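# Fit the red hose end onto the glass connector

## Task

At the workbench, slide the red hose's end fully over the glass hose connection. The robot must not tip over or be left leaning, and nothing may be knocked out of the work area.

## Robot and tools

ROBOT. TidyBot++: a wheeled base 0.54 m long, 0.50 m wide and 0.38 m tall on four powered casters, with one seven-joint arm and a two-finger gripper. The shoulder sits 0.12 m ahead of the base centre and 0.68 m above the floor. Arm segments: upper arm 0.42 m, forearm 0.31 m, hand 0.31 m. The arm begins folded with the hand pointing down, reaching up to 0.08 m past the base front. Cameras: base_camera on the base, and wrist_camera, which looks along the hand. A loose object may occasionally get a brief nudge from outside.

FRAMES. All positions are in metres. Base frame: origin on the floor below the base centre, x forward, y left, z up. hand_pose is the midpoint between the finger pads, in the base frame; its own z axis runs out along the fingers and the fingers close along its y axis. The odometry frame is where the base frame was when the scene began. base_odometry gives x, y and heading (rad, left positive, -3.142 to 3.142); it only counts wheel turns, so slip looks like travel. base_tilt is in degrees, positive when leaning forward or right.

move. Performs one action; arguments other than cameras and blocking form it. With no action it simply reports state and images.
- base: an object of relative offsets from where the base is when the command starts. translate_m (forward +, -2 to 2 m), strafe_m (left +, -2 to 2 m), rotate_rad (counter-clockwise from above +, -6.3 to 6.3 rad).
- joints: absolute angles in radians, keyed by name. joint_2_rad -2.249 to 2.249 (0 = upper arm vertical, + leans forward), joint_4_rad -2.579 to 2.579 (elbow, 0 straight, negative bends forearm forward when joint_3 is 3.14), joint_6_rad -2.099 to 2.099 (wrist, negative bends hand forward). joint_1, 3, 5, 7 are unlimited and take the shorter path; joint_1 positive is clockwise from above, the reverse of rotate_rad. joint_7 at 1.57 with the hand down opens the fingers left/right. gripper_pos 0 (open) to 1 (closed); gap is about 85 x (1 - gripper_pos) mm.
- target: one list of seven numbers, an absolute hand pose in the base frame: [x, y, z, qw, qx, qy, qz], matching hand_pose. With target, joints may contain only gripper_pos.
- speeds: caps for this action only: translate_m and strafe_m 0.05 to 0.5 m/s (give one of them when combining), rotate_rad 0.1 to 1.57 rad/s.
- min_time_s: 0.1 to 8 s, the shortest duration of each arm motion.
- cameras: list of base_camera, wrist_camera or all.
- blocking: true (default) returns when everything has settled; false returns within about half a second while motion continues.
Unknown keys make the call invalid; out-of-range values are refused, and a refusal or an unplanned stop cancels the later robot calls in that reply.

wait: seconds from 0 to 10; returns state, early if running moves finish. stop: brakes every running motion; stopped parts may keep pressing on what they touch. zoom_image: camera plus region [x0, y0, x1, y1] in pixels of that camera's latest image, at most 504 by 504. finished_scene: scene number; ends the scene irreversibly, and the goal must hold without the robot.

RESULTS. base_status, joint_status, hand_status: done, moving, off_target (resting away from target, maybe still pushing), contact_stop, time_out, not_followed (a check withheld the targets; "joint command not followed" or "pose unreachable" with a cause), torque_fault, limit_stop_at_motor_heat. A line called move sums up the worst status. hand_target is where the hand would be if joints reached their targets; hand_pose is where it is. joint_positions, motor_effort (% of max, peak in brackets), Motor temperatures per arm joint, pictures (camera order), on_its_own (uncommanded actions). MOTOR HOT appears at 60 °C; at 75 °C the arm sags in a heat stop. ARM HIT means a hard hit on the base or the arm itself.

TIPS. After a done target the hand is usually within 3 cm; to correct, add (wanted - hand_pose) to the last target's x, y, z. To hold still, resend hand_target, not hand_pose. Joint friction can leave joints slightly short; correct with last command + (wanted - read). A held load makes the arm sag. Targets forward, low and close to the base can miss or drive the arm into the base, which no check prevents. Out-of-reach poses wander up to 10 s and time out. A hand pointing down reaches at most about 0.94 m high, only near the base. When pushing down on a surface, hand_pose stalls while effort rises. Closed fingertips reach about 20 mm past the hand point.

AVOID. Tipping: do not drive or turn while the arm is caught on something high, do not swing a stretched arm sideways, and avoid far reaches over nearby furniture from folded; back away or pull the arm in to end a lean. Torque faults (joints 1 to 4 at 104.5 N m, 5 to 7 at 51.3 N m) freeze the arm 10 s. Do not slam into fixed or heavy things, drop parts, release moving parts, or overload the gripper by twisting or pulling hard. A blocked base keeps shoving until it times out.

Each tool is called after "Emit:" as name(argument=value, ...), one argument or row to a line, values as JSON.

## Session

Emit:
move(
)

Scene clock: 0.00 s.
Motor temperatures (°C): [34 34 32 35 46 45 42]
base_odometry: x=+0.000 y=+0.000 heading=+0.000
base_tilt: forward=-0.5 right=+0.5
base_status: not commanded
joint_positions: joint_1_rad=-0.008 joint_2_rad=-0.369 joint_3_rad=+3.168 joint_4_rad=-2.510 joint_5_rad=-0.029 joint_6_rad=-0.911 joint_7_rad=+1.522 gripper_pos=+0.000
joint_status: not commanded
motor_effort: joint_1_rad=+1 joint_2_rad=-1 joint_3_rad=+1 joint_4_rad=+13 joint_5_rad=-1 joint_6_rad=+1 joint_7_rad=+1
hand_pose: x=+0.2602 y=+0.0071 z=+0.5948 quat_wxyz=(-0.017, +0.998, -0.041, +0.044) (m; base frame)
hand_target: x=+0.2593 y=+0.0071 z=+0.5943 quat_wxyz=(-0.017, +0.998, -0.041, +0.043) (m; base frame)
hand_status: not commanded
pictures: base_camera, wrist_camera

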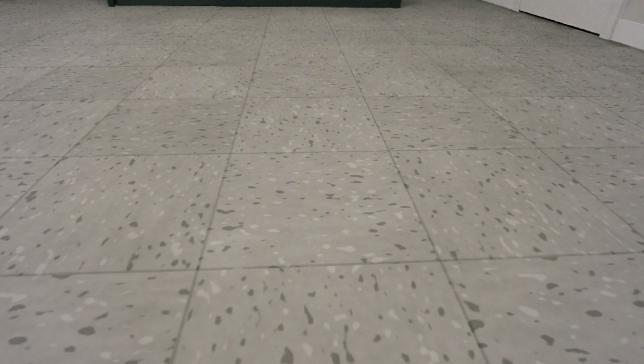

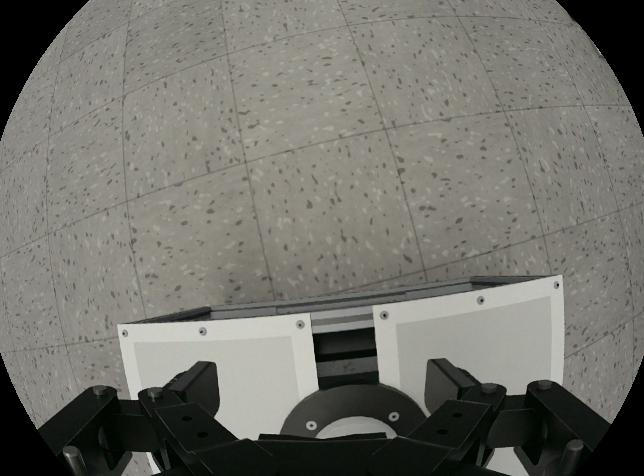

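Emit:
move(
  base={"translate_m": 0.8},
  joints={"joint_6_rad": 0.35},
  cameras=["all"],
)

Scene clock: 6.17 s.
move: done
base_odometry: x=+0.800 y=+0.000 heading=+0.000
base_tilt: forward=-0.4 right=+0.6
base_status: done
joint_positions: joint_1_rad=-0.008 joint_2_rad=-0.369 joint_3_rad=+3.168 joint_4_rad=-2.510 joint_5_rad=-0.029 joint_6_rad=+0.299 joint_7_rad=+1.522 gripper_pos=+0.000
joint_status: all done
motor_effort: joint_1_rad=+1(1) joint_2_rad=-5(7) joint_3_rad=+1(2) joint_4_rad=+16(17) joint_5_rad=-1(2) joint_6_rad=+9(9) joint_7_rad=+0(1)
hand_pose: x=+0.5320 y=-0.0093 z=+0.8212 quat_wxyz=(-0.019, +0.795, -0.043, +0.605) (m; base frame)
hand_target: x=+0.5355 y=-0.0099 z=+0.8356 quat_wxyz=(-0.019, +0.780, -0.042, +0.624) (m; base frame)
hand_status: not commanded
pictures: base_camera, wrist_camera
camera_calibration:
wrist_camera: T_world_to_cam=[[-0.0570297, -0.993478, -0.0987353, 0.101422], [-0.241717, 0.109694, -0.964127, 0.982579], [0.968669, -0.0311178, -0.246396, -0.176523], [0, 0, 0, 1]] pos_world=[0.414283, -0.0125156, 0.913849]

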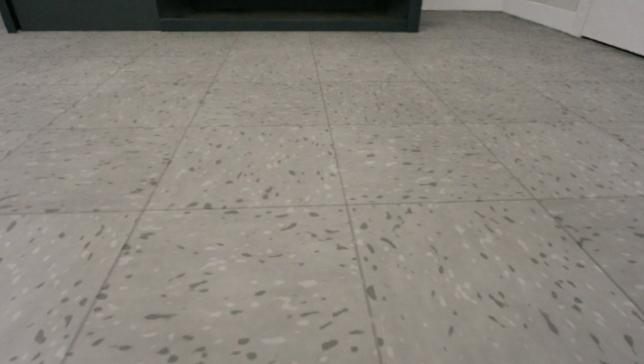

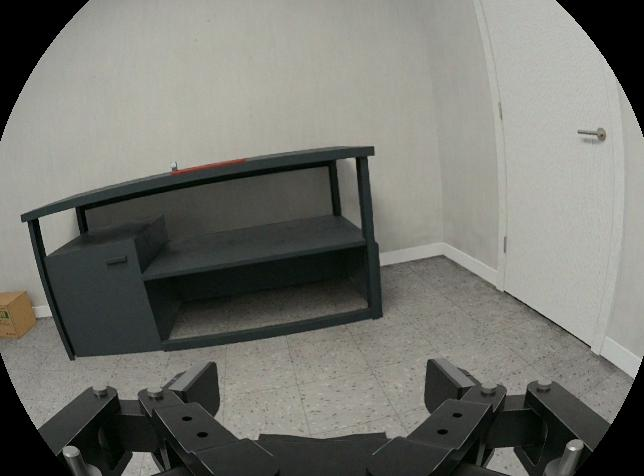

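Emit:
zoom_image(
  camera="wrist_camera",
  region=[20, 120, 400, 360],
)

Emit:
zoom_image(
  camera="wrist_camera",
  region=[150, 140, 270, 200],
)

Scaled by 1.326.

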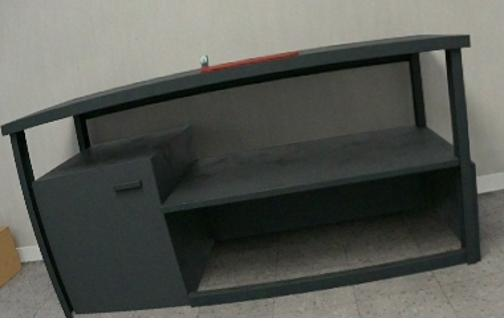

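Scaled by 4.200.

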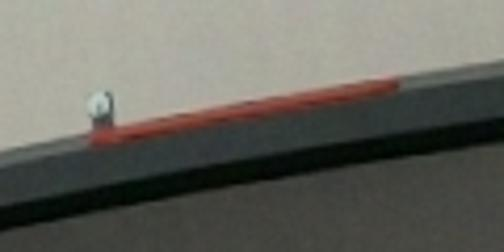

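Emit:
move(
  base={"translate_m": 0.6, "strafe_m": 0.35},
  joints={"joint_1_rad": 0.0, "joint_2_rad": 0.0, "joint_3_rad": 3.14, "joint_4_rad": -1.2, "joint_5_rad": 0.0, "joint_6_rad": -0.85, "joint_7_rad": 1.57},
  cameras=["all"],
)

Scene clock: 18.27 s.
move: done
base_odometry: x=+1.401 y=+0.350 heading=-0.001
base_tilt: forward=-0.4 right=+0.6
base_status: done
joint_positions: joint_1_rad=-0.008 joint_2_rad=-0.015 joint_3_rad=+3.163 joint_4_rad=-1.242 joint_5_rad=-0.029 joint_6_rad=-0.791 joint_7_rad=+1.522 gripper_pos=+0.000
joint_status: all done
motor_effort: joint_1_rad=+1(3) joint_2_rad=-17(19) joint_3_rad=+1(2) joint_4_rad=+18(20) joint_5_rad=-1(2) joint_6_rad=+8(10) joint_7_rad=+0(2)
hand_pose: x=+0.6897 y=+0.0000 z=+1.0735 quat_wxyz=(-0.024, +0.846, -0.030, +0.532) (m; base frame)
hand_target: x=+0.6882 y=+0.0023 z=+1.0730 quat_wxyz=(-0.001, +0.855, +0.000, +0.519) (m; base frame)
hand_status: not commanded
pictures: base_camera, wrist_camera
camera_calibration:
wrist_camera: T_world_to_cam=[[-0.040103, -0.99539, -0.0871258, 0.120387], [-0.410597, 0.0959104, -0.906759, 1.31783], [0.910935, -0.000590148, -0.41255, -0.0485825], [0, 0, 0, 1]] pos_world=[0.590179, -0.00659047, 1.1854]

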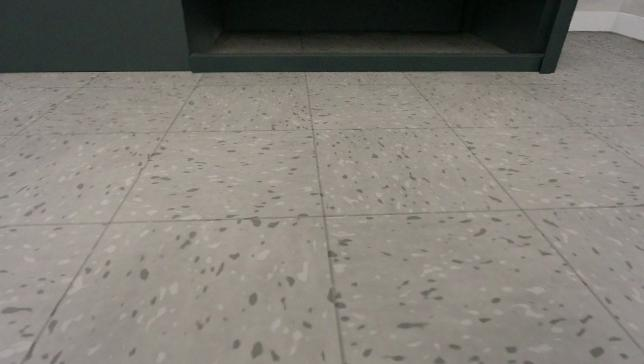

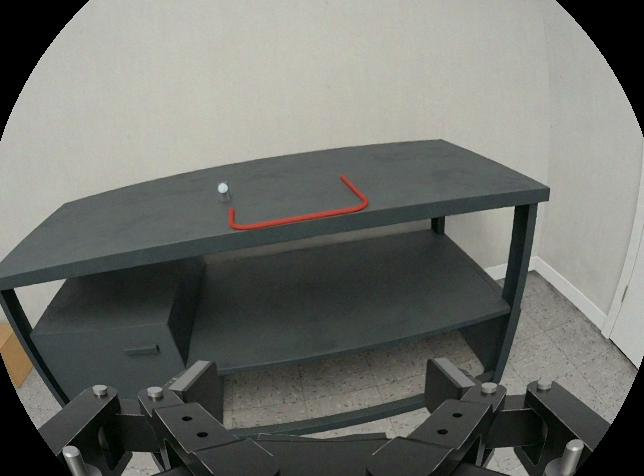

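Emit:
zoom_image(
  camera="wrist_camera",
  region=[190, 150, 390, 250],
)

Emit:
zoom_image(
  camera="wrist_camera",
  region=[200, 170, 260, 240],
)

Scaled by 2.520.

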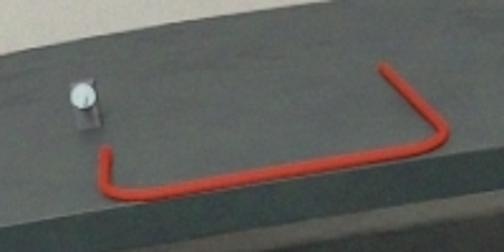

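Scaled by 7.200.

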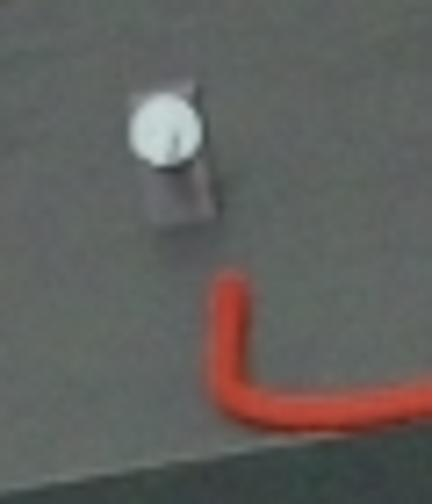

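Emit:
move(
  base={"translate_m": 0.5, "strafe_m": 0.23},
  joints={"joint_1_rad": 0.0, "joint_2_rad": 0.0, "joint_3_rad": 3.14, "joint_4_rad": -0.65, "joint_5_rad": 0.0, "joint_6_rad": -1.6, "joint_7_rad": 1.57},
  cameras=["wrist_camera"],
)

Emit:
zoom_image(
  camera="wrist_camera",
  region=[200, 60, 480, 340],
)

Scene clock: 40.83 s.
move: done
base_odometry: x=+1.901 y=+0.579 heading=+0.000
base_tilt: forward=-0.3 right=+0.6
base_status: done
joint_positions: joint_1_rad=-0.008 joint_2_rad=-0.001 joint_3_rad=+3.162 joint_4_rad=-0.688 joint_5_rad=-0.029 joint_6_rad=-1.544 joint_7_rad=+1.522 gripper_pos=+0.000
joint_status: all done
motor_effort: joint_1_rad=+1(2) joint_2_rad=-12(18) joint_3_rad=+1(3) joint_4_rad=+13(19) joint_5_rad=-1(2) joint_6_rad=+7(9) joint_7_rad=+0(2)
hand_pose: x=+0.5642 y=+0.0052 z=+1.1549 quat_wxyz=(-0.022, +0.898, -0.021, +0.440) (m; base frame)
hand_target: x=+0.5514 y=+0.0020 z=+1.1573 quat_wxyz=(-0.001, +0.902, +0.000, +0.431) (m; base frame)
hand_status: not commanded
pictures: wrist_camera
camera_calibration:
wrist_camera: T_world_to_cam=[[-0.037282, -0.996925, -0.0689265, 0.104993], [-0.593442, 0.0775823, -0.801129, 1.32094], [0.804013, 0.0110362, -0.594509, 0.369583], [0, 0, 0, 1]] pos_world=[0.490664, -0.00188995, 1.2852]

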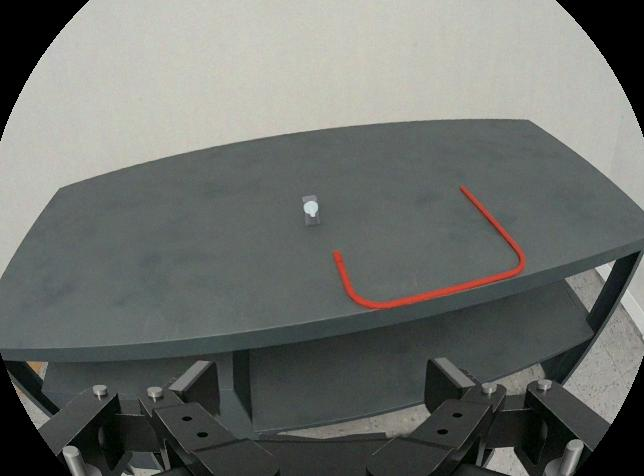

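Scaled by 1.800.

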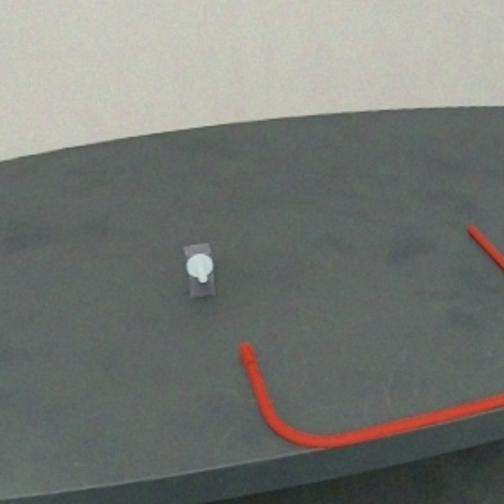

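Emit:
zoom_image(
  camera="wrist_camera",
  region=[285, 175, 355, 275],
)

Emit:
zoom_image(
  camera="wrist_camera",
  region=[320, 235, 400, 315],
)

Scaled by 5.040.

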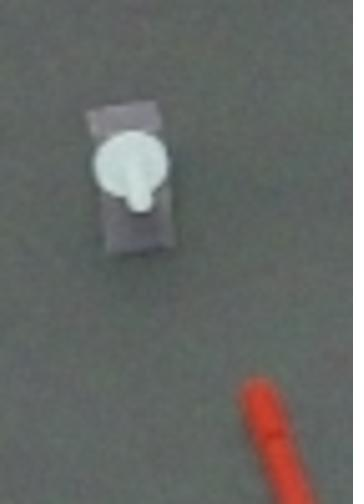

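Scaled by 6.300.

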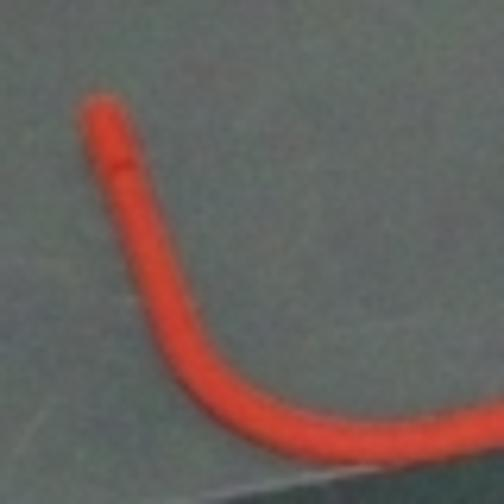

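Emit:
move(
  base={"translate_m": 0.23, "strafe_m": -0.1225, "rotate_rad": 0.12},
  joints={"joint_1_rad": 0.0, "joint_2_rad": 0.268, "joint_3_rad": 3.12, "joint_4_rad": -0.75, "joint_5_rad": 0.03, "joint_6_rad": -1.44, "joint_7_rad": 1.62},
  cameras=["wrist_camera"],
)

Emit:
zoom_image(
  camera="wrist_camera",
  region=[220, 60, 470, 310],
)

Scene clock: 78.20 s.
move: done
base_odometry: x=+2.131 y=+0.457 heading=+0.121
base_tilt: forward=-0.5 right=+0.5
base_status: done
joint_positions: joint_1_rad=-0.007 joint_2_rad=+0.281 joint_3_rad=+3.142 joint_4_rad=-0.727 joint_5_rad=-0.028 joint_6_rad=-1.484 joint_7_rad=+1.544 gripper_pos=+0.000
joint_status: all done
motor_effort: joint_1_rad=+1(4) joint_2_rad=-24(31) joint_3_rad=+1(4) joint_4_rad=+15(17) joint_5_rad=-1(3) joint_6_rad=+5(8) joint_7_rad=+1(2)
hand_pose: x=+0.6897 y=+0.0142 z=+1.0059 quat_wxyz=(-0.019, +0.948, -0.006, +0.319) (m; base frame)
hand_target: x=+0.6943 y=+0.0022 z=+1.0114 quat_wxyz=(+0.017, +0.942, +0.029, +0.335) (m; base frame)
hand_status: not commanded
pictures: wrist_camera
camera_calibration:
wrist_camera: T_world_to_cam=[[-0.0196399, -0.998711, -0.0467999, 0.0740038], [-0.782243, 0.0445012, -0.621382, 1.22523], [0.622664, 0.024405, -0.782109, 0.493604], [0, 0, 0, 1]] pos_world=[0.65253, 0.00733794, 1.15085]

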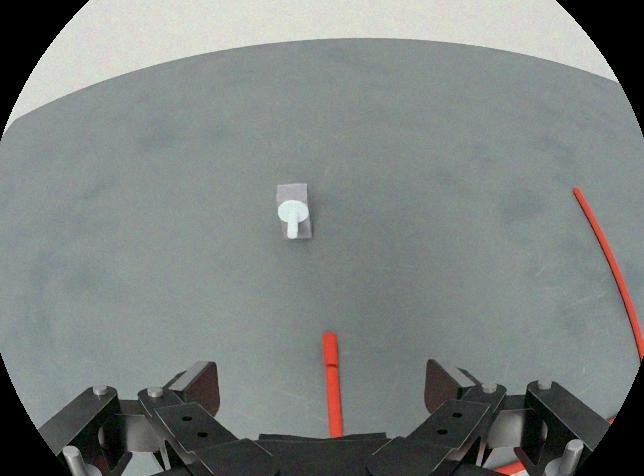

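Scaled by 2.016.

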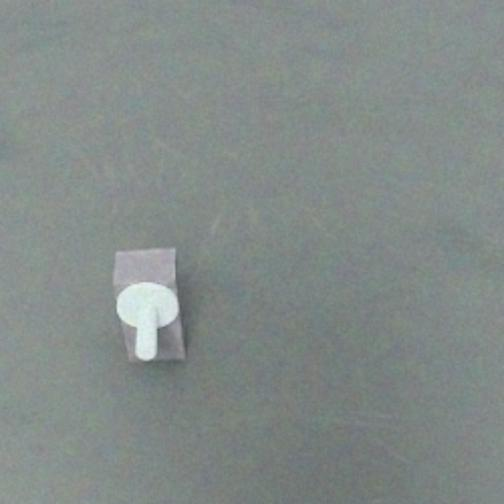

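Emit:
move(
  base={"translate_m": 0.168, "strafe_m": -0.005},
  joints={"joint_2_rad": 0.242, "joint_4_rad": -0.625, "joint_6_rad": -2.05},
  cameras=["all"],
)

Emit:
zoom_image(
  camera="wrist_camera",
  region=[200, 0, 452, 252],
)

Scene clock: 116.93 s.
move: done
base_odometry: x=+2.299 y=+0.472 heading=+0.120
base_tilt: forward=-0.4 right=+0.6
base_status: done
joint_positions: joint_1_rad=-0.007 joint_2_rad=+0.254 joint_3_rad=+3.141 joint_4_rad=-0.658 joint_5_rad=-0.028 joint_6_rad=-2.001 joint_7_rad=+1.544 gripper_pos=+0.000
joint_status: all done
motor_effort: joint_1_rad=+1(3) joint_2_rad=-20(24) joint_3_rad=+1(2) joint_4_rad=+13(16) joint_5_rad=-1(2) joint_6_rad=+2(6) joint_7_rad=+0(1)
hand_pose: x=+0.5435 y=+0.0127 z=+0.9784 quat_wxyz=(-0.014, +0.993, -0.002, +0.114) (m; base frame)
hand_target: x=+0.5286 y=+0.0001 z=+0.9904 quat_wxyz=(+0.011, +0.993, +0.026, +0.112) (m; base frame)
hand_status: not commanded
pictures: base_camera, wrist_camera
camera_calibration:
wrist_camera: T_world_to_cam=[[-0.0222507, -0.999405, -0.0263379, 0.0497976], [-0.968329, 0.028097, -0.248094, 0.829947], [0.248686, 0.0199835, -0.968378, 0.948742], [0, 0, 0, 1]] pos_world=[0.568831, 0.00748977, 1.12596]

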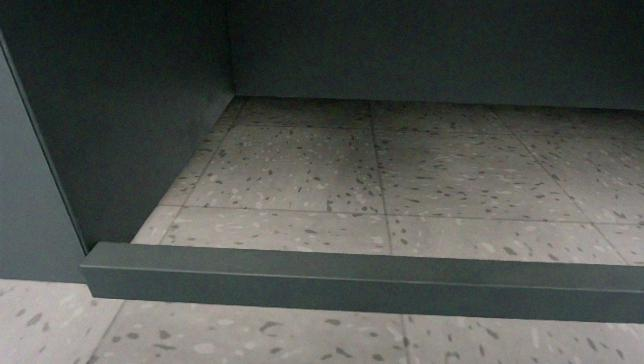

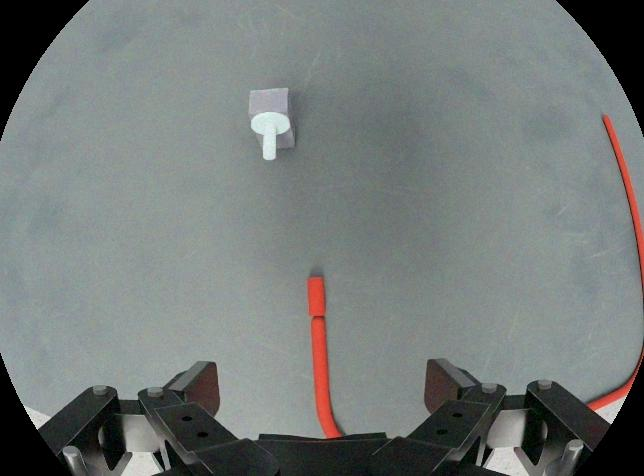

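Scaled by 2.000.

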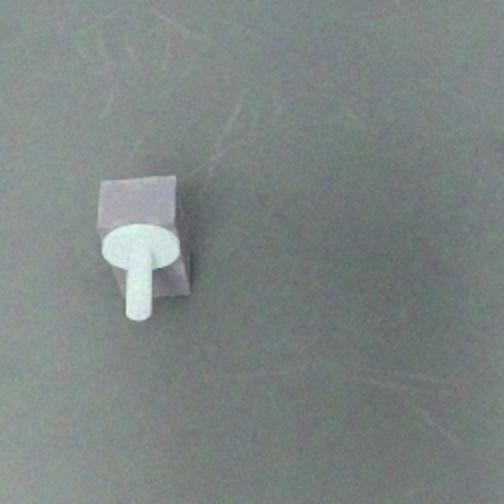

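Emit:
move(
  joints={"joint_2_rad": 0.184, "joint_4_rad": -0.915, "joint_6_rad": -1.795, "gripper_pos": 0.6},
  min_time_s=1.5,
  cameras=["wrist_camera"],
)

Emit:
zoom_image(
  camera="wrist_camera",
  region=[200, 240, 440, 476],
)

Scene clock: 152.27 s.
move: done
base_odometry: x=+2.299 y=+0.472 heading=+0.120
base_tilt: forward=-0.4 right=+0.5
base_status: not commanded
joint_positions: joint_1_rad=-0.007 joint_2_rad=+0.204 joint_3_rad=+3.141 joint_4_rad=-0.878 joint_5_rad=-0.028 joint_6_rad=-1.845 joint_7_rad=+1.544 gripper_pos=+0.600
joint_status: all done
motor_effort: joint_1_rad=+1(1) joint_2_rad=-20(21) joint_3_rad=+1(1) joint_4_rad=+14(14) joint_5_rad=-1(2) joint_6_rad=+2(3) joint_7_rad=+0(1)
hand_pose: x=+0.5480 y=+0.0132 z=+0.9372 quat_wxyz=(-0.015, +0.994, -0.004, +0.107) (m; base frame)
hand_target: x=+0.5520 y=+0.0004 z=+0.9367 quat_wxyz=(+0.014, +0.992, +0.030, +0.123) (m; base frame)
hand_status: not commanded
pictures: wrist_camera
camera_calibration:
wrist_camera: T_world_to_cam=[[-0.0263375, -0.999254, -0.0282518, 0.0533617], [-0.971696, 0.0322277, -0.234026, 0.812638], [0.234761, 0.0212885, -0.97182, 0.918636], [0, 0, 0, 1]] pos_world=[0.575383, 0.00757604, 1.08443]

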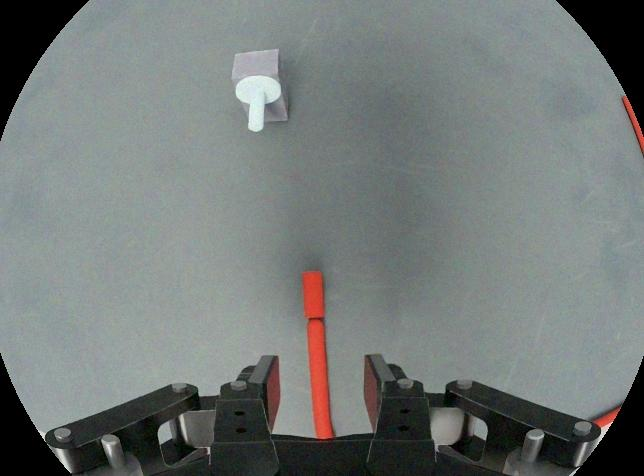

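Scaled by 2.100.

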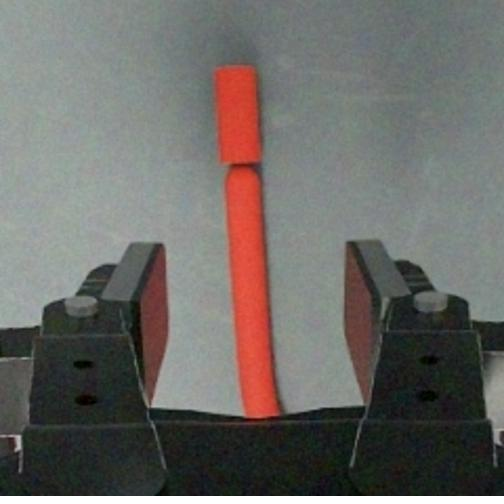

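Emit:
move(
  joints={"joint_2_rad": 0.16, "joint_4_rad": -0.979, "joint_6_rad": -1.741},
  min_time_s=1.0,
  cameras=["wrist_camera"],
)

Emit:
zoom_image(
  camera="wrist_camera",
  region=[200, 240, 440, 476],
)

Scene clock: 162.50 s.
move: done
base_odometry: x=+2.299 y=+0.472 heading=+0.120
base_tilt: forward=-0.3 right=+0.5
base_status: not commanded
joint_positions: joint_1_rad=-0.007 joint_2_rad=+0.180 joint_3_rad=+3.141 joint_4_rad=-0.940 joint_5_rad=-0.028 joint_6_rad=-1.791 joint_7_rad=+1.544 gripper_pos=+0.600
joint_status: all done
motor_effort: joint_1_rad=+1(1) joint_2_rad=-19(20) joint_3_rad=+1(1) joint_4_rad=+14(15) joint_5_rad=-1(2) joint_6_rad=+2(3) joint_7_rad=+1(1)
hand_pose: x=+0.5485 y=+0.0133 z=+0.9297 quat_wxyz=(-0.015, +0.993, -0.005, +0.115) (m; base frame)
hand_target: x=+0.5518 y=+0.0005 z=+0.9282 quat_wxyz=(+0.014, +0.991, +0.030, +0.130) (m; base frame)
hand_status: not commanded
pictures: wrist_camera
camera_calibration:
wrist_camera: T_world_to_cam=[[-0.027211, -0.999194, -0.0295144, 0.0548686], [-0.967636, 0.0337386, -0.250083, 0.824133], [0.250877, 0.0217542, -0.967775, 0.898593], [0, 0, 0, 1]] pos_world=[0.573518, 0.00747106, 1.07736]

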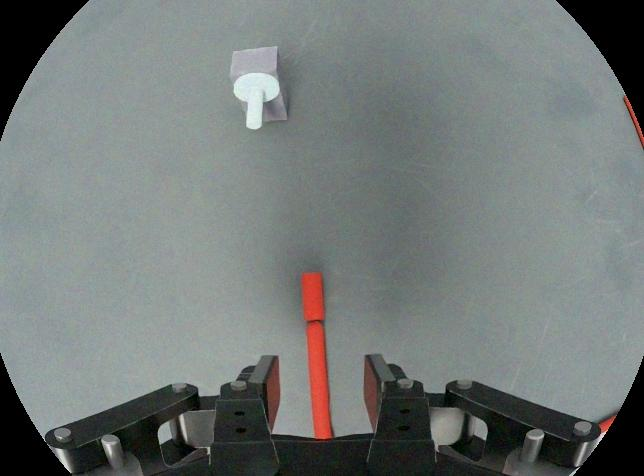

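Scaled by 2.100.

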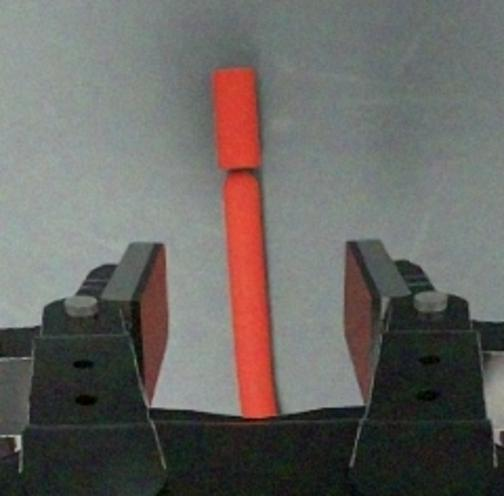

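Emit:
move(
  joints={"joint_2_rad": 0.154, "joint_4_rad": -1.007, "joint_6_rad": -1.72},
  min_time_s=1.0,
  cameras=["wrist_camera"],
)

Emit:
zoom_image(
  camera="wrist_camera",
  region=[260, 340, 380, 440],
)

Scene clock: 167.83 s.
move: done
base_odometry: x=+2.299 y=+0.472 heading=+0.120
base_tilt: forward=-0.3 right=+0.5
base_status: not commanded
joint_positions: joint_1_rad=-0.007 joint_2_rad=+0.175 joint_3_rad=+3.141 joint_4_rad=-0.967 joint_5_rad=-0.028 joint_6_rad=-1.769 joint_7_rad=+1.544 gripper_pos=+0.600
joint_status: all done
motor_effort: joint_1_rad=+1(1) joint_2_rad=-19(20) joint_3_rad=+1(1) joint_4_rad=+14(15) joint_5_rad=-1(2) joint_6_rad=+2(3) joint_7_rad=+1(1)
hand_pose: x=+0.5489 y=+0.0134 z=+0.9239 quat_wxyz=(-0.016, +0.993, -0.005, +0.115) (m; base frame)
hand_target: x=+0.5518 y=+0.0006 z=+0.9222 quat_wxyz=(+0.015, +0.991, +0.031, +0.130) (m; base frame)
hand_status: not commanded
pictures: wrist_camera
camera_calibration:
wrist_camera: T_world_to_cam=[[-0.0277838, -0.999172, -0.0297365, 0.0552732], [-0.967724, 0.0343396, -0.249662, 0.822665], [0.250476, 0.0218401, -0.967876, 0.893217], [0, 0, 0, 1]] pos_world=[0.573919, 0.00746942, 1.07156]

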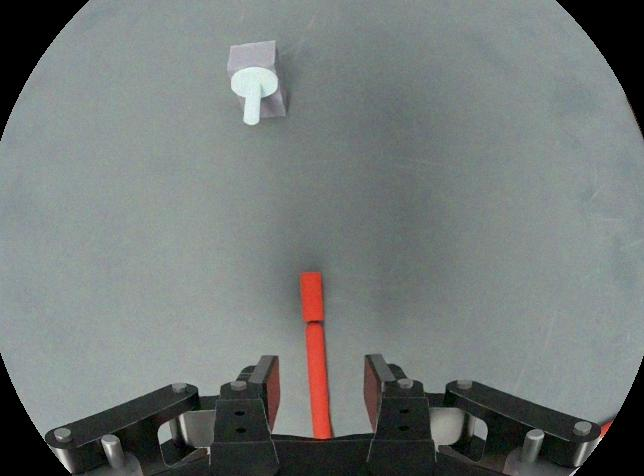

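Scaled by 4.200.

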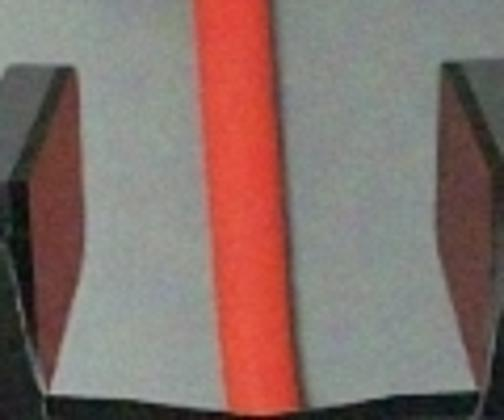

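Emit:
move(
  joints={"joint_2_rad": 0.147, "joint_4_rad": -1.039, "joint_6_rad": -1.695},
  min_time_s=1.0,
  cameras=["wrist_camera"],
)

Emit:
zoom_image(
  camera="wrist_camera",
  region=[260, 340, 380, 440],
)

Scene clock: 171.97 s.
move: done
base_odometry: x=+2.299 y=+0.472 heading=+0.120
base_tilt: forward=-0.4 right=+0.5
base_status: not commanded
joint_positions: joint_1_rad=-0.007 joint_2_rad=+0.168 joint_3_rad=+3.141 joint_4_rad=-0.999 joint_5_rad=-0.028 joint_6_rad=-1.744 joint_7_rad=+1.544 gripper_pos=+0.600
joint_status: all done
motor_effort: joint_1_rad=+1(1) joint_2_rad=-19(20) joint_3_rad=+1(1) joint_4_rad=+14(15) joint_5_rad=-1(2) joint_6_rad=+2(3) joint_7_rad=+1(1)
hand_pose: x=+0.5492 y=+0.0134 z=+0.9173 quat_wxyz=(-0.016, +0.993, -0.005, +0.115) (m; base frame)
hand_target: x=+0.5520 y=+0.0006 z=+0.9154 quat_wxyz=(+0.015, +0.991, +0.031, +0.130) (m; base frame)
hand_status: not commanded
pictures: wrist_camera
camera_calibration:
wrist_camera: T_world_to_cam=[[-0.0284136, -0.999143, -0.0300976, 0.055829], [-0.967652, 0.0350442, -0.249844, 0.821454], [0.250685, 0.022025, -0.967818, 0.886571], [0, 0, 0, 1]] pos_world=[0.574217, 0.00746721, 1.06496]

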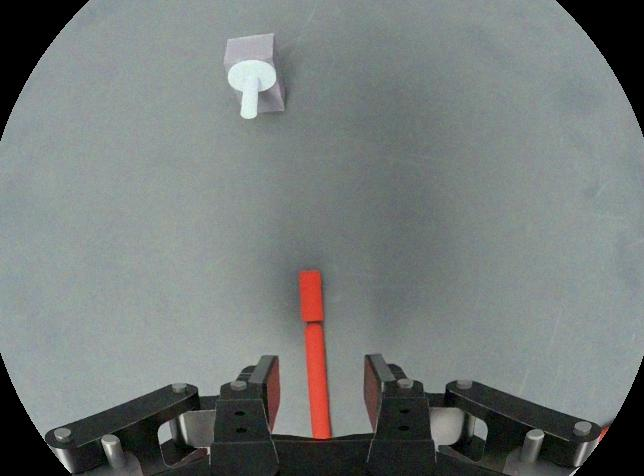

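Scaled by 4.200.

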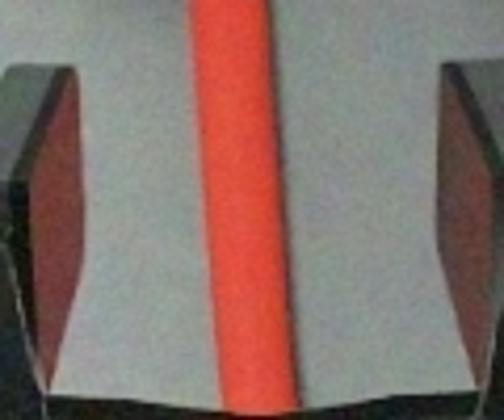

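Emit:
zoom_image(
  camera="wrist_camera",
  region=[280, 255, 350, 335],
)

Scaled by 6.300.

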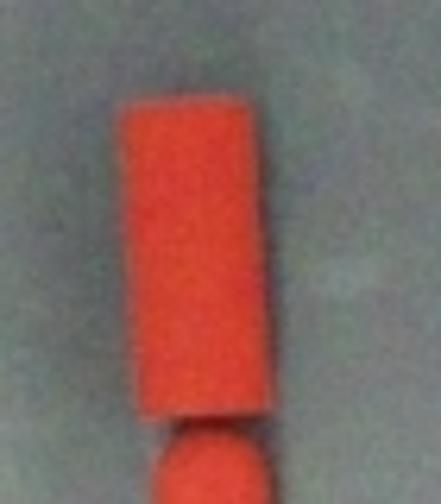

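Emit:
move(
  joints={"joint_2_rad": 0.141, "joint_4_rad": -1.068, "joint_6_rad": -1.673},
  min_time_s=1.0,
)

Emit:
move(
  joints={"joint_2_rad": 0.135, "joint_4_rad": -1.096, "joint_6_rad": -1.651},
  min_time_s=1.0,
  cameras=["wrist_camera"],
)

Emit:
zoom_image(
  camera="wrist_camera",
  region=[260, 250, 380, 440],
)

Scene clock: 189.90 s.
move: done
base_odometry: x=+2.299 y=+0.472 heading=+0.120
base_tilt: forward=-0.4 right=+0.6
base_status: not commanded
joint_positions: joint_1_rad=-0.007 joint_2_rad=+0.162 joint_3_rad=+3.141 joint_4_rad=-1.028 joint_5_rad=-0.028 joint_6_rad=-1.722 joint_7_rad=+1.544 gripper_pos=+0.600
joint_status: all done
motor_effort: joint_1_rad=+1(1) joint_2_rad=-19(20) joint_3_rad=+1(1) joint_4_rad=+14(15) joint_5_rad=-1(2) joint_6_rad=+2(3) joint_7_rad=+1(1)
hand_pose: x=+0.5492 y=+0.0135 z=+0.9110 quat_wxyz=(-0.016, +0.993, -0.006, +0.114) (m; base frame)
hand_target: x=+0.5518 y=+0.0006 z=+0.9089 quat_wxyz=(+0.015, +0.991, +0.031, +0.129) (m; base frame)
hand_status: not commanded
pictures: none

Scene clock: 191.20 s.
move: done
base_odometry: x=+2.299 y=+0.472 heading=+0.120
base_tilt: forward=-0.4 right=+0.5
base_status: not commanded
joint_positions: joint_1_rad=-0.007 joint_2_rad=+0.156 joint_3_rad=+3.141 joint_4_rad=-1.056 joint_5_rad=-0.028 joint_6_rad=-1.700 joint_7_rad=+1.544 gripper_pos=+0.600
joint_status: all done
motor_effort: joint_1_rad=+1(1) joint_2_rad=-19(20) joint_3_rad=+1(1) joint_4_rad=+15(15) joint_5_rad=-1(2) joint_6_rad=+2(4) joint_7_rad=+1(1)
hand_pose: x=+0.5493 y=+0.0135 z=+0.9050 quat_wxyz=(-0.016, +0.993, -0.006, +0.114) (m; base frame)
hand_target: x=+0.5517 y=+0.0007 z=+0.9028 quat_wxyz=(+0.015, +0.991, +0.032, +0.129) (m; base frame)
hand_status: not commanded
pictures: wrist_camera
camera_calibration:
wrist_camera: T_world_to_cam=[[-0.0295814, -0.999099, -0.0304454, 0.0564951], [-0.967799, 0.0362454, -0.2491, 0.817771], [0.249979, 0.0220963, -0.967999, 0.875236], [0, 0, 0, 1]] pos_world=[0.574319, 0.00746427, 1.05265]

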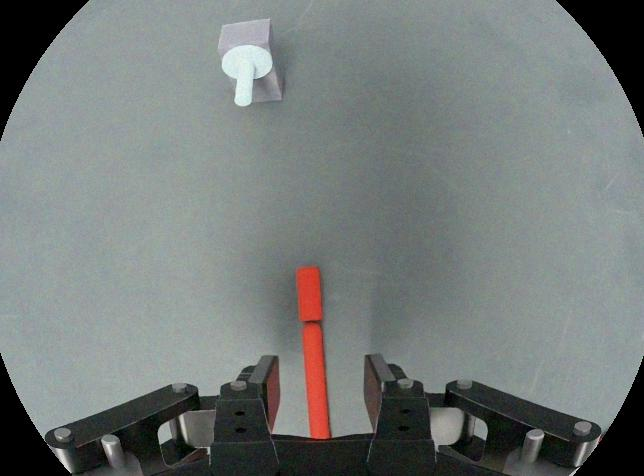

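Scaled by 2.653.

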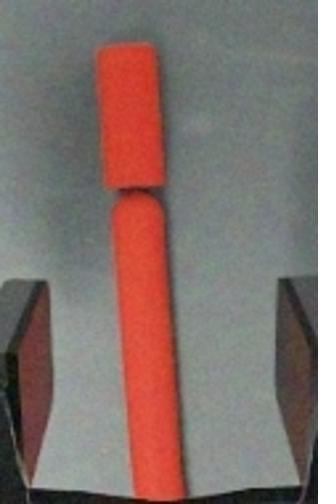

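Emit:
move(
  joints={"joint_2_rad": 0.125, "joint_4_rad": -1.150, "joint_6_rad": -1.607},
  min_time_s=1.5,
)

Emit:
move(
  joints={"joint_2_rad": 0.120, "joint_4_rad": -1.176, "joint_6_rad": -1.586},
  min_time_s=1.0,
  cameras=["wrist_camera"],
)

Emit:
zoom_image(
  camera="wrist_camera",
  region=[260, 250, 380, 440],
)

Scene clock: 202.60 s.
move: done
base_odometry: x=+2.299 y=+0.472 heading=+0.120
base_tilt: forward=-0.4 right=+0.5
base_status: not commanded
joint_positions: joint_1_rad=-0.007 joint_2_rad=+0.145 joint_3_rad=+3.141 joint_4_rad=-1.110 joint_5_rad=-0.028 joint_6_rad=-1.656 joint_7_rad=+1.544 gripper_pos=+0.600
joint_status: all done
motor_effort: joint_1_rad=+1(1) joint_2_rad=-19(20) joint_3_rad=+1(1) joint_4_rad=+15(15) joint_5_rad=-1(2) joint_6_rad=+2(3) joint_7_rad=+1(1)
hand_pose: x=+0.5496 y=+0.0135 z=+0.8927 quat_wxyz=(-0.016, +0.993, -0.007, +0.114) (m; base frame)
hand_target: x=+0.5519 y=+0.0007 z=+0.8902 quat_wxyz=(+0.015, +0.991, +0.032, +0.129) (m; base frame)
hand_status: not commanded
pictures: none

Scene clock: 203.90 s.
move: done
base_odometry: x=+2.299 y=+0.472 heading=+0.120
base_tilt: forward=-0.4 right=+0.5
base_status: not commanded
joint_positions: joint_1_rad=-0.007 joint_2_rad=+0.141 joint_3_rad=+3.141 joint_4_rad=-1.136 joint_5_rad=-0.028 joint_6_rad=-1.635 joint_7_rad=+1.544 gripper_pos=+0.600
joint_status: all done
motor_effort: joint_1_rad=+1(1) joint_2_rad=-19(20) joint_3_rad=+1(1) joint_4_rad=+15(16) joint_5_rad=-1(2) joint_6_rad=+2(3) joint_7_rad=+1(1)
hand_pose: x=+0.5497 y=+0.0136 z=+0.8867 quat_wxyz=(-0.016, +0.993, -0.007, +0.115) (m; base frame)
hand_target: x=+0.5516 y=+0.0008 z=+0.8841 quat_wxyz=(+0.015, +0.991, +0.033, +0.129) (m; base frame)
hand_status: not commanded
pictures: wrist_camera
camera_calibration:
wrist_camera: T_world_to_cam=[[-0.0313741, -0.999024, -0.0310839, 0.0575352], [-0.967641, 0.0381494, -0.249432, 0.813838], [0.250375, 0.0222523, -0.967893, 0.857086], [0, 0, 0, 1]] pos_world=[0.574716, 0.00735947, 1.03435]

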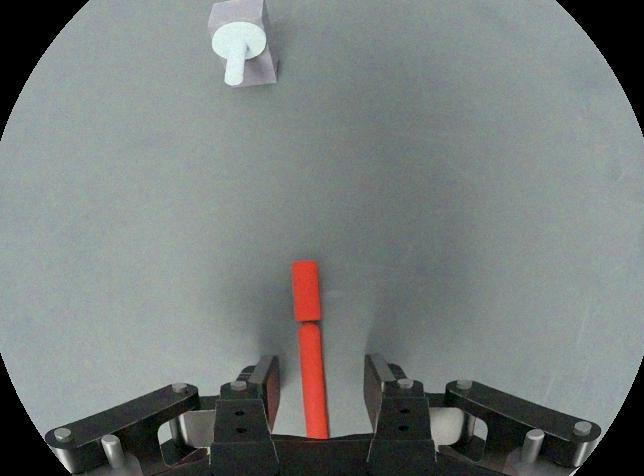

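Scaled by 2.653.

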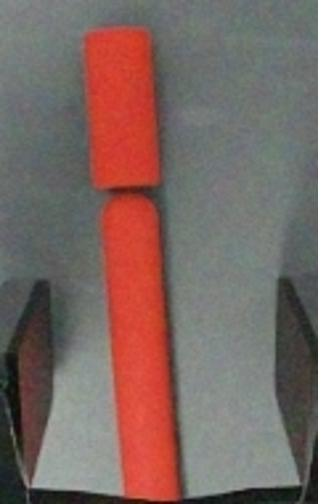

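Emit:
move(
  joints={"joint_2_rad": 0.116, "joint_4_rad": -1.202, "joint_6_rad": -1.566},
  min_time_s=1.0,
)

Emit:
move(
  joints={"joint_2_rad": 0.113, "joint_4_rad": -1.223, "joint_6_rad": -1.549},
  min_time_s=1.0,
  cameras=["wrist_camera"],
)

Emit:
zoom_image(
  camera="wrist_camera",
  region=[260, 250, 380, 440],
)

Scene clock: 208.07 s.
move: done
base_odometry: x=+2.299 y=+0.472 heading=+0.120
base_tilt: forward=-0.3 right=+0.6
base_status: not commanded
joint_positions: joint_1_rad=-0.007 joint_2_rad=+0.130 joint_3_rad=+3.141 joint_4_rad=-1.157 joint_5_rad=-0.028 joint_6_rad=-1.614 joint_7_rad=+1.544 gripper_pos=+0.600
joint_status: all done
motor_effort: joint_1_rad=+1(1) joint_2_rad=-18(19) joint_3_rad=+1(1) joint_4_rad=+14(16) joint_5_rad=-1(2) joint_6_rad=+2(3) joint_7_rad=+0(1)
hand_pose: x=+0.5493 y=+0.0136 z=+0.8850 quat_wxyz=(-0.016, +0.993, -0.007, +0.120) (m; base frame)
hand_target: x=+0.5511 y=+0.0008 z=+0.8775 quat_wxyz=(+0.015, +0.991, +0.033, +0.128) (m; base frame)
hand_status: not commanded
pictures: none

Scene clock: 209.37 s.
move: done
base_odometry: x=+2.299 y=+0.472 heading=+0.120
base_tilt: forward=-0.4 right=+0.6
base_status: not commanded
joint_positions: joint_1_rad=-0.007 joint_2_rad=+0.119 joint_3_rad=+3.141 joint_4_rad=-1.173 joint_5_rad=-0.028 joint_6_rad=-1.596 joint_7_rad=+1.544 gripper_pos=+0.600
joint_status: all done
motor_effort: joint_1_rad=+1(1) joint_2_rad=-16(18) joint_3_rad=+1(1) joint_4_rad=+13(15) joint_5_rad=-2(2) joint_6_rad=+2(3) joint_7_rad=+1(1)
hand_pose: x=+0.5491 y=+0.0136 z=+0.8850 quat_wxyz=(-0.016, +0.992, -0.007, +0.126) (m; base frame)
hand_target: x=+0.5510 y=+0.0008 z=+0.8721 quat_wxyz=(+0.015, +0.991, +0.033, +0.128) (m; base frame)
hand_status: not commanded
pictures: wrist_camera
camera_calibration:
wrist_camera: T_world_to_cam=[[-0.0316459, -0.998977, -0.0322884, 0.0586667], [-0.961425, 0.0392559, -0.272253, 0.829613], [0.273242, 0.0224272, -0.961684, 0.837515], [0, 0, 0, 1]] pos_world=[0.570623, 0.0072564, 1.03318]

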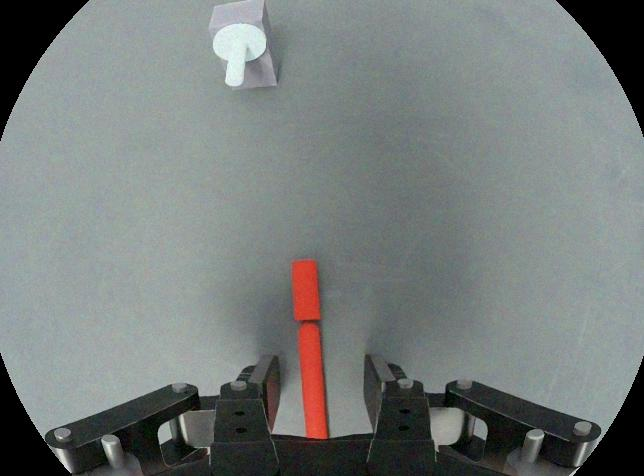

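Scaled by 2.653.

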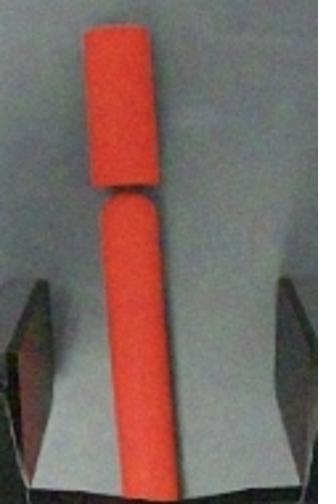

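Emit:
move(
  joints={"joint_2_rad": 0.120, "joint_4_rad": -1.185, "joint_6_rad": -1.580, "gripper_pos": 0.86},
  min_time_s=1.0,
)

Emit:
move(
  joints={"gripper_pos": 0.94},
  cameras=["wrist_camera"],
)

Emit:
zoom_image(
  camera="wrist_camera",
  region=[260, 250, 380, 440],
)

Scene clock: 218.43 s.
move: done
base_odometry: x=+2.299 y=+0.472 heading=+0.120
base_tilt: forward=-0.3 right=+0.5
base_status: not commanded
joint_positions: joint_1_rad=-0.007 joint_2_rad=+0.117 joint_3_rad=+3.141 joint_4_rad=-1.173 joint_5_rad=-0.028 joint_6_rad=-1.595 joint_7_rad=+1.544 gripper_pos=+0.860
joint_status: all done
motor_effort: joint_1_rad=+0(1) joint_2_rad=-16(17) joint_3_rad=+0(1) joint_4_rad=+13(14) joint_5_rad=-1(3) joint_6_rad=+1(2) joint_7_rad=+1(1)
hand_pose: x=+0.5490 y=+0.0135 z=+0.8858 quat_wxyz=(-0.016, +0.992, -0.007, +0.127) (m; base frame)
hand_target: x=+0.5515 y=+0.0008 z=+0.8812 quat_wxyz=(+0.015, +0.991, +0.033, +0.128) (m; base frame)
hand_status: not commanded
pictures: none

Scene clock: 218.93 s.
move: done
base_odometry: x=+2.299 y=+0.472 heading=+0.120
base_tilt: forward=-0.4 right=+0.5
base_status: not commanded
joint_positions: joint_1_rad=-0.007 joint_2_rad=+0.117 joint_3_rad=+3.141 joint_4_rad=-1.173 joint_5_rad=-0.028 joint_6_rad=-1.595 joint_7_rad=+1.544 gripper_pos=+0.931
joint_status: all done
motor_effort: joint_1_rad=+1(1) joint_2_rad=-17(17) joint_3_rad=+1(1) joint_4_rad=+14(14) joint_5_rad=-1(2) joint_6_rad=+1(2) joint_7_rad=+1(1)
hand_pose: x=+0.5489 y=+0.0134 z=+0.8859 quat_wxyz=(-0.016, +0.992, -0.007, +0.128) (m; base frame)
hand_target: x=+0.5515 y=+0.0008 z=+0.8812 quat_wxyz=(+0.015, +0.991, +0.033, +0.128) (m; base frame)
hand_status: not commanded
pictures: wrist_camera
camera_calibration:
wrist_camera: T_world_to_cam=[[-0.0312511, -0.999, -0.0319775, 0.0581321], [-0.960731, 0.0388485, -0.274748, 0.831461], [0.275716, 0.0221356, -0.960984, 0.836419], [0, 0, 0, 1]] pos_world=[0.570013, 0.00725831, 1.03409]

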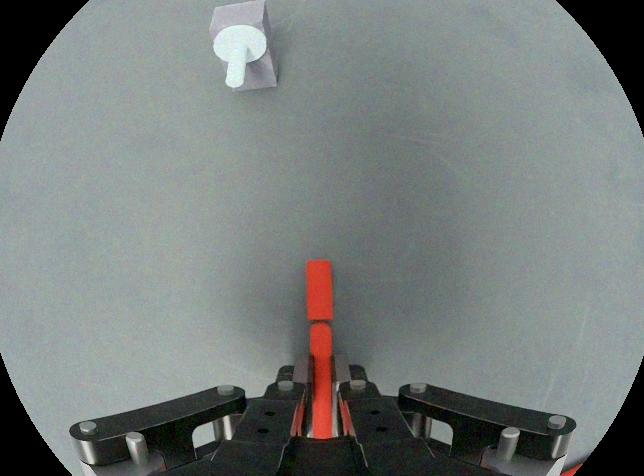

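Scaled by 2.653.

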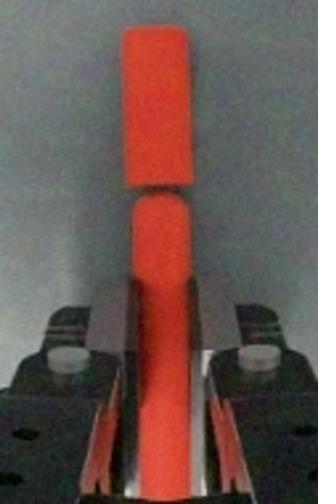

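Emit:
move(
  joints={"joint_2_rad": 0.172, "joint_4_rad": -0.955, "joint_6_rad": -1.785, "gripper_pos": 0.97},
  min_time_s=2.0,
  cameras=["wrist_camera"],
)

Emit:
zoom_image(
  camera="wrist_camera",
  region=[200, 20, 440, 250],
)

Emit:
zoom_image(
  camera="wrist_camera",
  region=[260, 250, 380, 440],
)

Scene clock: 226.17 s.
move: done
base_odometry: x=+2.299 y=+0.472 heading=+0.120
base_tilt: forward=-0.4 right=+0.5
base_status: not commanded
joint_positions: joint_1_rad=-0.007 joint_2_rad=+0.148 joint_3_rad=+3.141 joint_4_rad=-0.994 joint_5_rad=-0.028 joint_6_rad=-1.734 joint_7_rad=+1.544 gripper_pos=+0.954
joint_status: all done
motor_effort: joint_1_rad=+1(1) joint_2_rad=-19(19) joint_3_rad=+1(1) joint_4_rad=+14(16) joint_5_rad=-1(2) joint_6_rad=+2(3) joint_7_rad=+0(1)
hand_pose: x=+0.5486 y=+0.0133 z=+0.9283 quat_wxyz=(-0.016, +0.991, -0.005, +0.132) (m; base frame)
hand_target: x=+0.5455 y=+0.0004 z=+0.9284 quat_wxyz=(+0.014, +0.993, +0.030, +0.114) (m; base frame)
hand_status: not commanded
pictures: wrist_camera
camera_calibration:
wrist_camera: T_world_to_cam=[[-0.0273765, -0.999145, -0.0309702, 0.0562702], [-0.958381, 0.035042, -0.283333, 0.849561], [0.284176, 0.0219246, -0.958521, 0.870453], [0, 0, 0, 1]] pos_world=[0.568382, 0.00736756, 1.0768]

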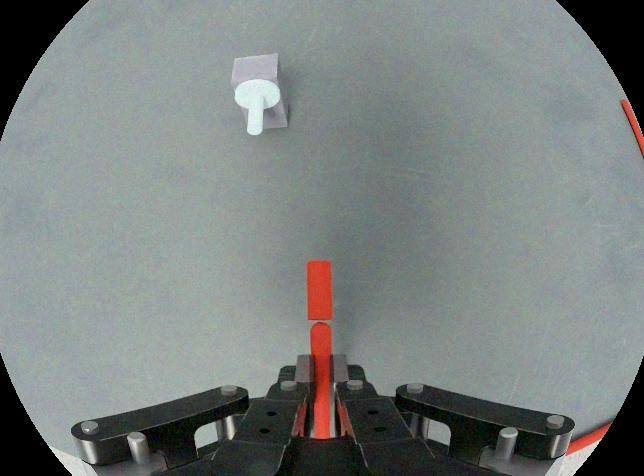

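Scaled by 2.100.

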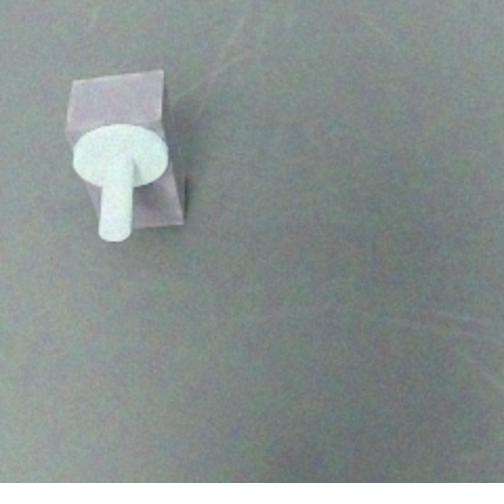

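Scaled by 2.653.

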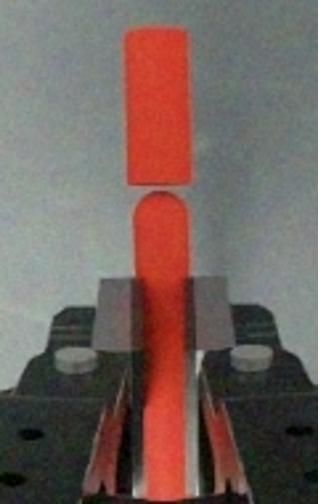

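Emit:
move(
  base={"translate_m": 0.05, "strafe_m": 0.035},
  speeds={"translate_m": 0.1},
  cameras=["wrist_camera"],
)

Emit:
zoom_image(
  camera="wrist_camera",
  region=[250, 100, 390, 350],
)

Scene clock: 243.50 s.
move: done
base_odometry: x=+2.345 y=+0.513 heading=+0.120
base_tilt: forward=-0.4 right=+0.6
base_status: done
joint_positions: joint_1_rad=-0.007 joint_2_rad=+0.160 joint_3_rad=+3.140 joint_4_rad=-0.993 joint_5_rad=-0.028 joint_6_rad=-1.739 joint_7_rad=+1.544 gripper_pos=+0.954
joint_status: not commanded
motor_effort: joint_1_rad=+1(2) joint_2_rad=-19(21) joint_3_rad=+1(2) joint_4_rad=+14(15) joint_5_rad=-1(2) joint_6_rad=+2(3) joint_7_rad=+1(1)
hand_pose: x=+0.5502 y=+0.0136 z=+0.9233 quat_wxyz=(-0.016, +0.992, -0.005, +0.124) (m; base frame)
hand_target: x=+0.5455 y=+0.0004 z=+0.9284 quat_wxyz=(+0.014, +0.993, +0.030, +0.114) (m; base frame)
hand_status: not commanded
pictures: wrist_camera
camera_calibration:
wrist_camera: T_world_to_cam=[[-0.0270549, -0.99917, -0.0304434, 0.055761], [-0.962681, 0.0342466, -0.268463, 0.838251], [0.269282, 0.022044, -0.962809, 0.87727], [0, 0, 0, 1]] pos_world=[0.572243, 0.00766893, 1.07138]

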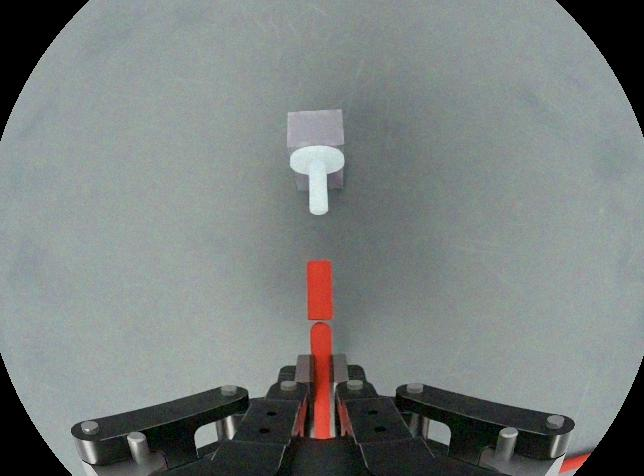

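Scaled by 2.016.

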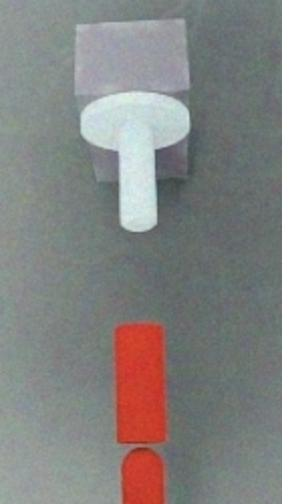

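Emit:
move(
  base={"translate_m": 0.012},
  speeds={"translate_m": 0.05},
  joints={"joint_2_rad": 0.178, "joint_4_rad": -0.933, "joint_6_rad": -1.804},
  min_time_s=0.7,
  cameras=["wrist_camera"],
)

Emit:
zoom_image(
  camera="wrist_camera",
  region=[270, 150, 370, 330],
)

Scene clock: 252.20 s.
move: done
base_odometry: x=+2.357 y=+0.514 heading=+0.120
base_tilt: forward=-0.4 right=+0.5
base_status: done
joint_positions: joint_1_rad=-0.007 joint_2_rad=+0.165 joint_3_rad=+3.140 joint_4_rad=-0.973 joint_5_rad=-0.028 joint_6_rad=-1.755 joint_7_rad=+1.544 gripper_pos=+0.954
joint_status: all done
motor_effort: joint_1_rad=+1(2) joint_2_rad=-19(21) joint_3_rad=+1(2) joint_4_rad=+14(15) joint_5_rad=-1(2) joint_6_rad=+2(3) joint_7_rad=+0(1)
hand_pose: x=+0.5501 y=+0.0136 z=+0.9271 quat_wxyz=(-0.016, +0.992, -0.005, +0.124) (m; base frame)
hand_target: x=+0.5449 y=+0.0004 z=+0.9322 quat_wxyz=(+0.014, +0.993, +0.030, +0.113) (m; base frame)
hand_status: not commanded
pictures: wrist_camera
camera_calibration:
wrist_camera: T_world_to_cam=[[-0.0266016, -0.999187, -0.0302914, 0.0554578], [-0.962974, 0.0337462, -0.267474, 0.838479], [0.268278, 0.0220546, -0.963089, 0.881776], [0, 0, 0, 1]] pos_world=[0.572348, 0.00767002, 1.07518]

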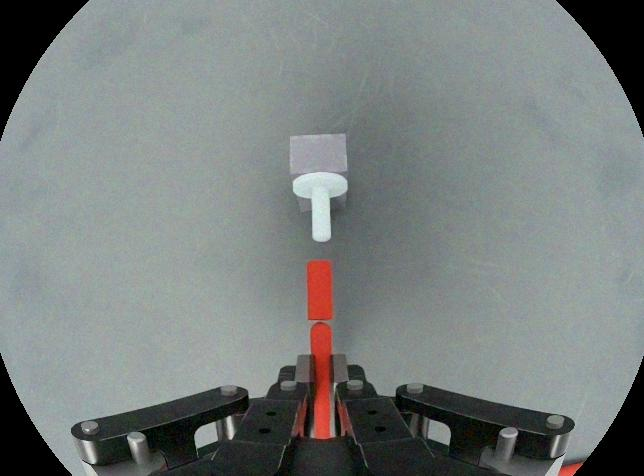

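Scaled by 2.800.

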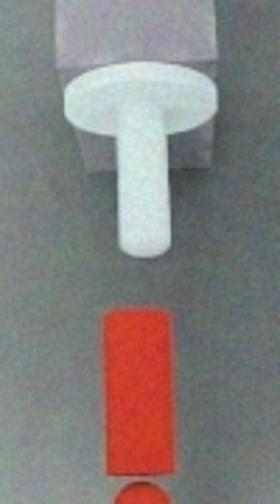

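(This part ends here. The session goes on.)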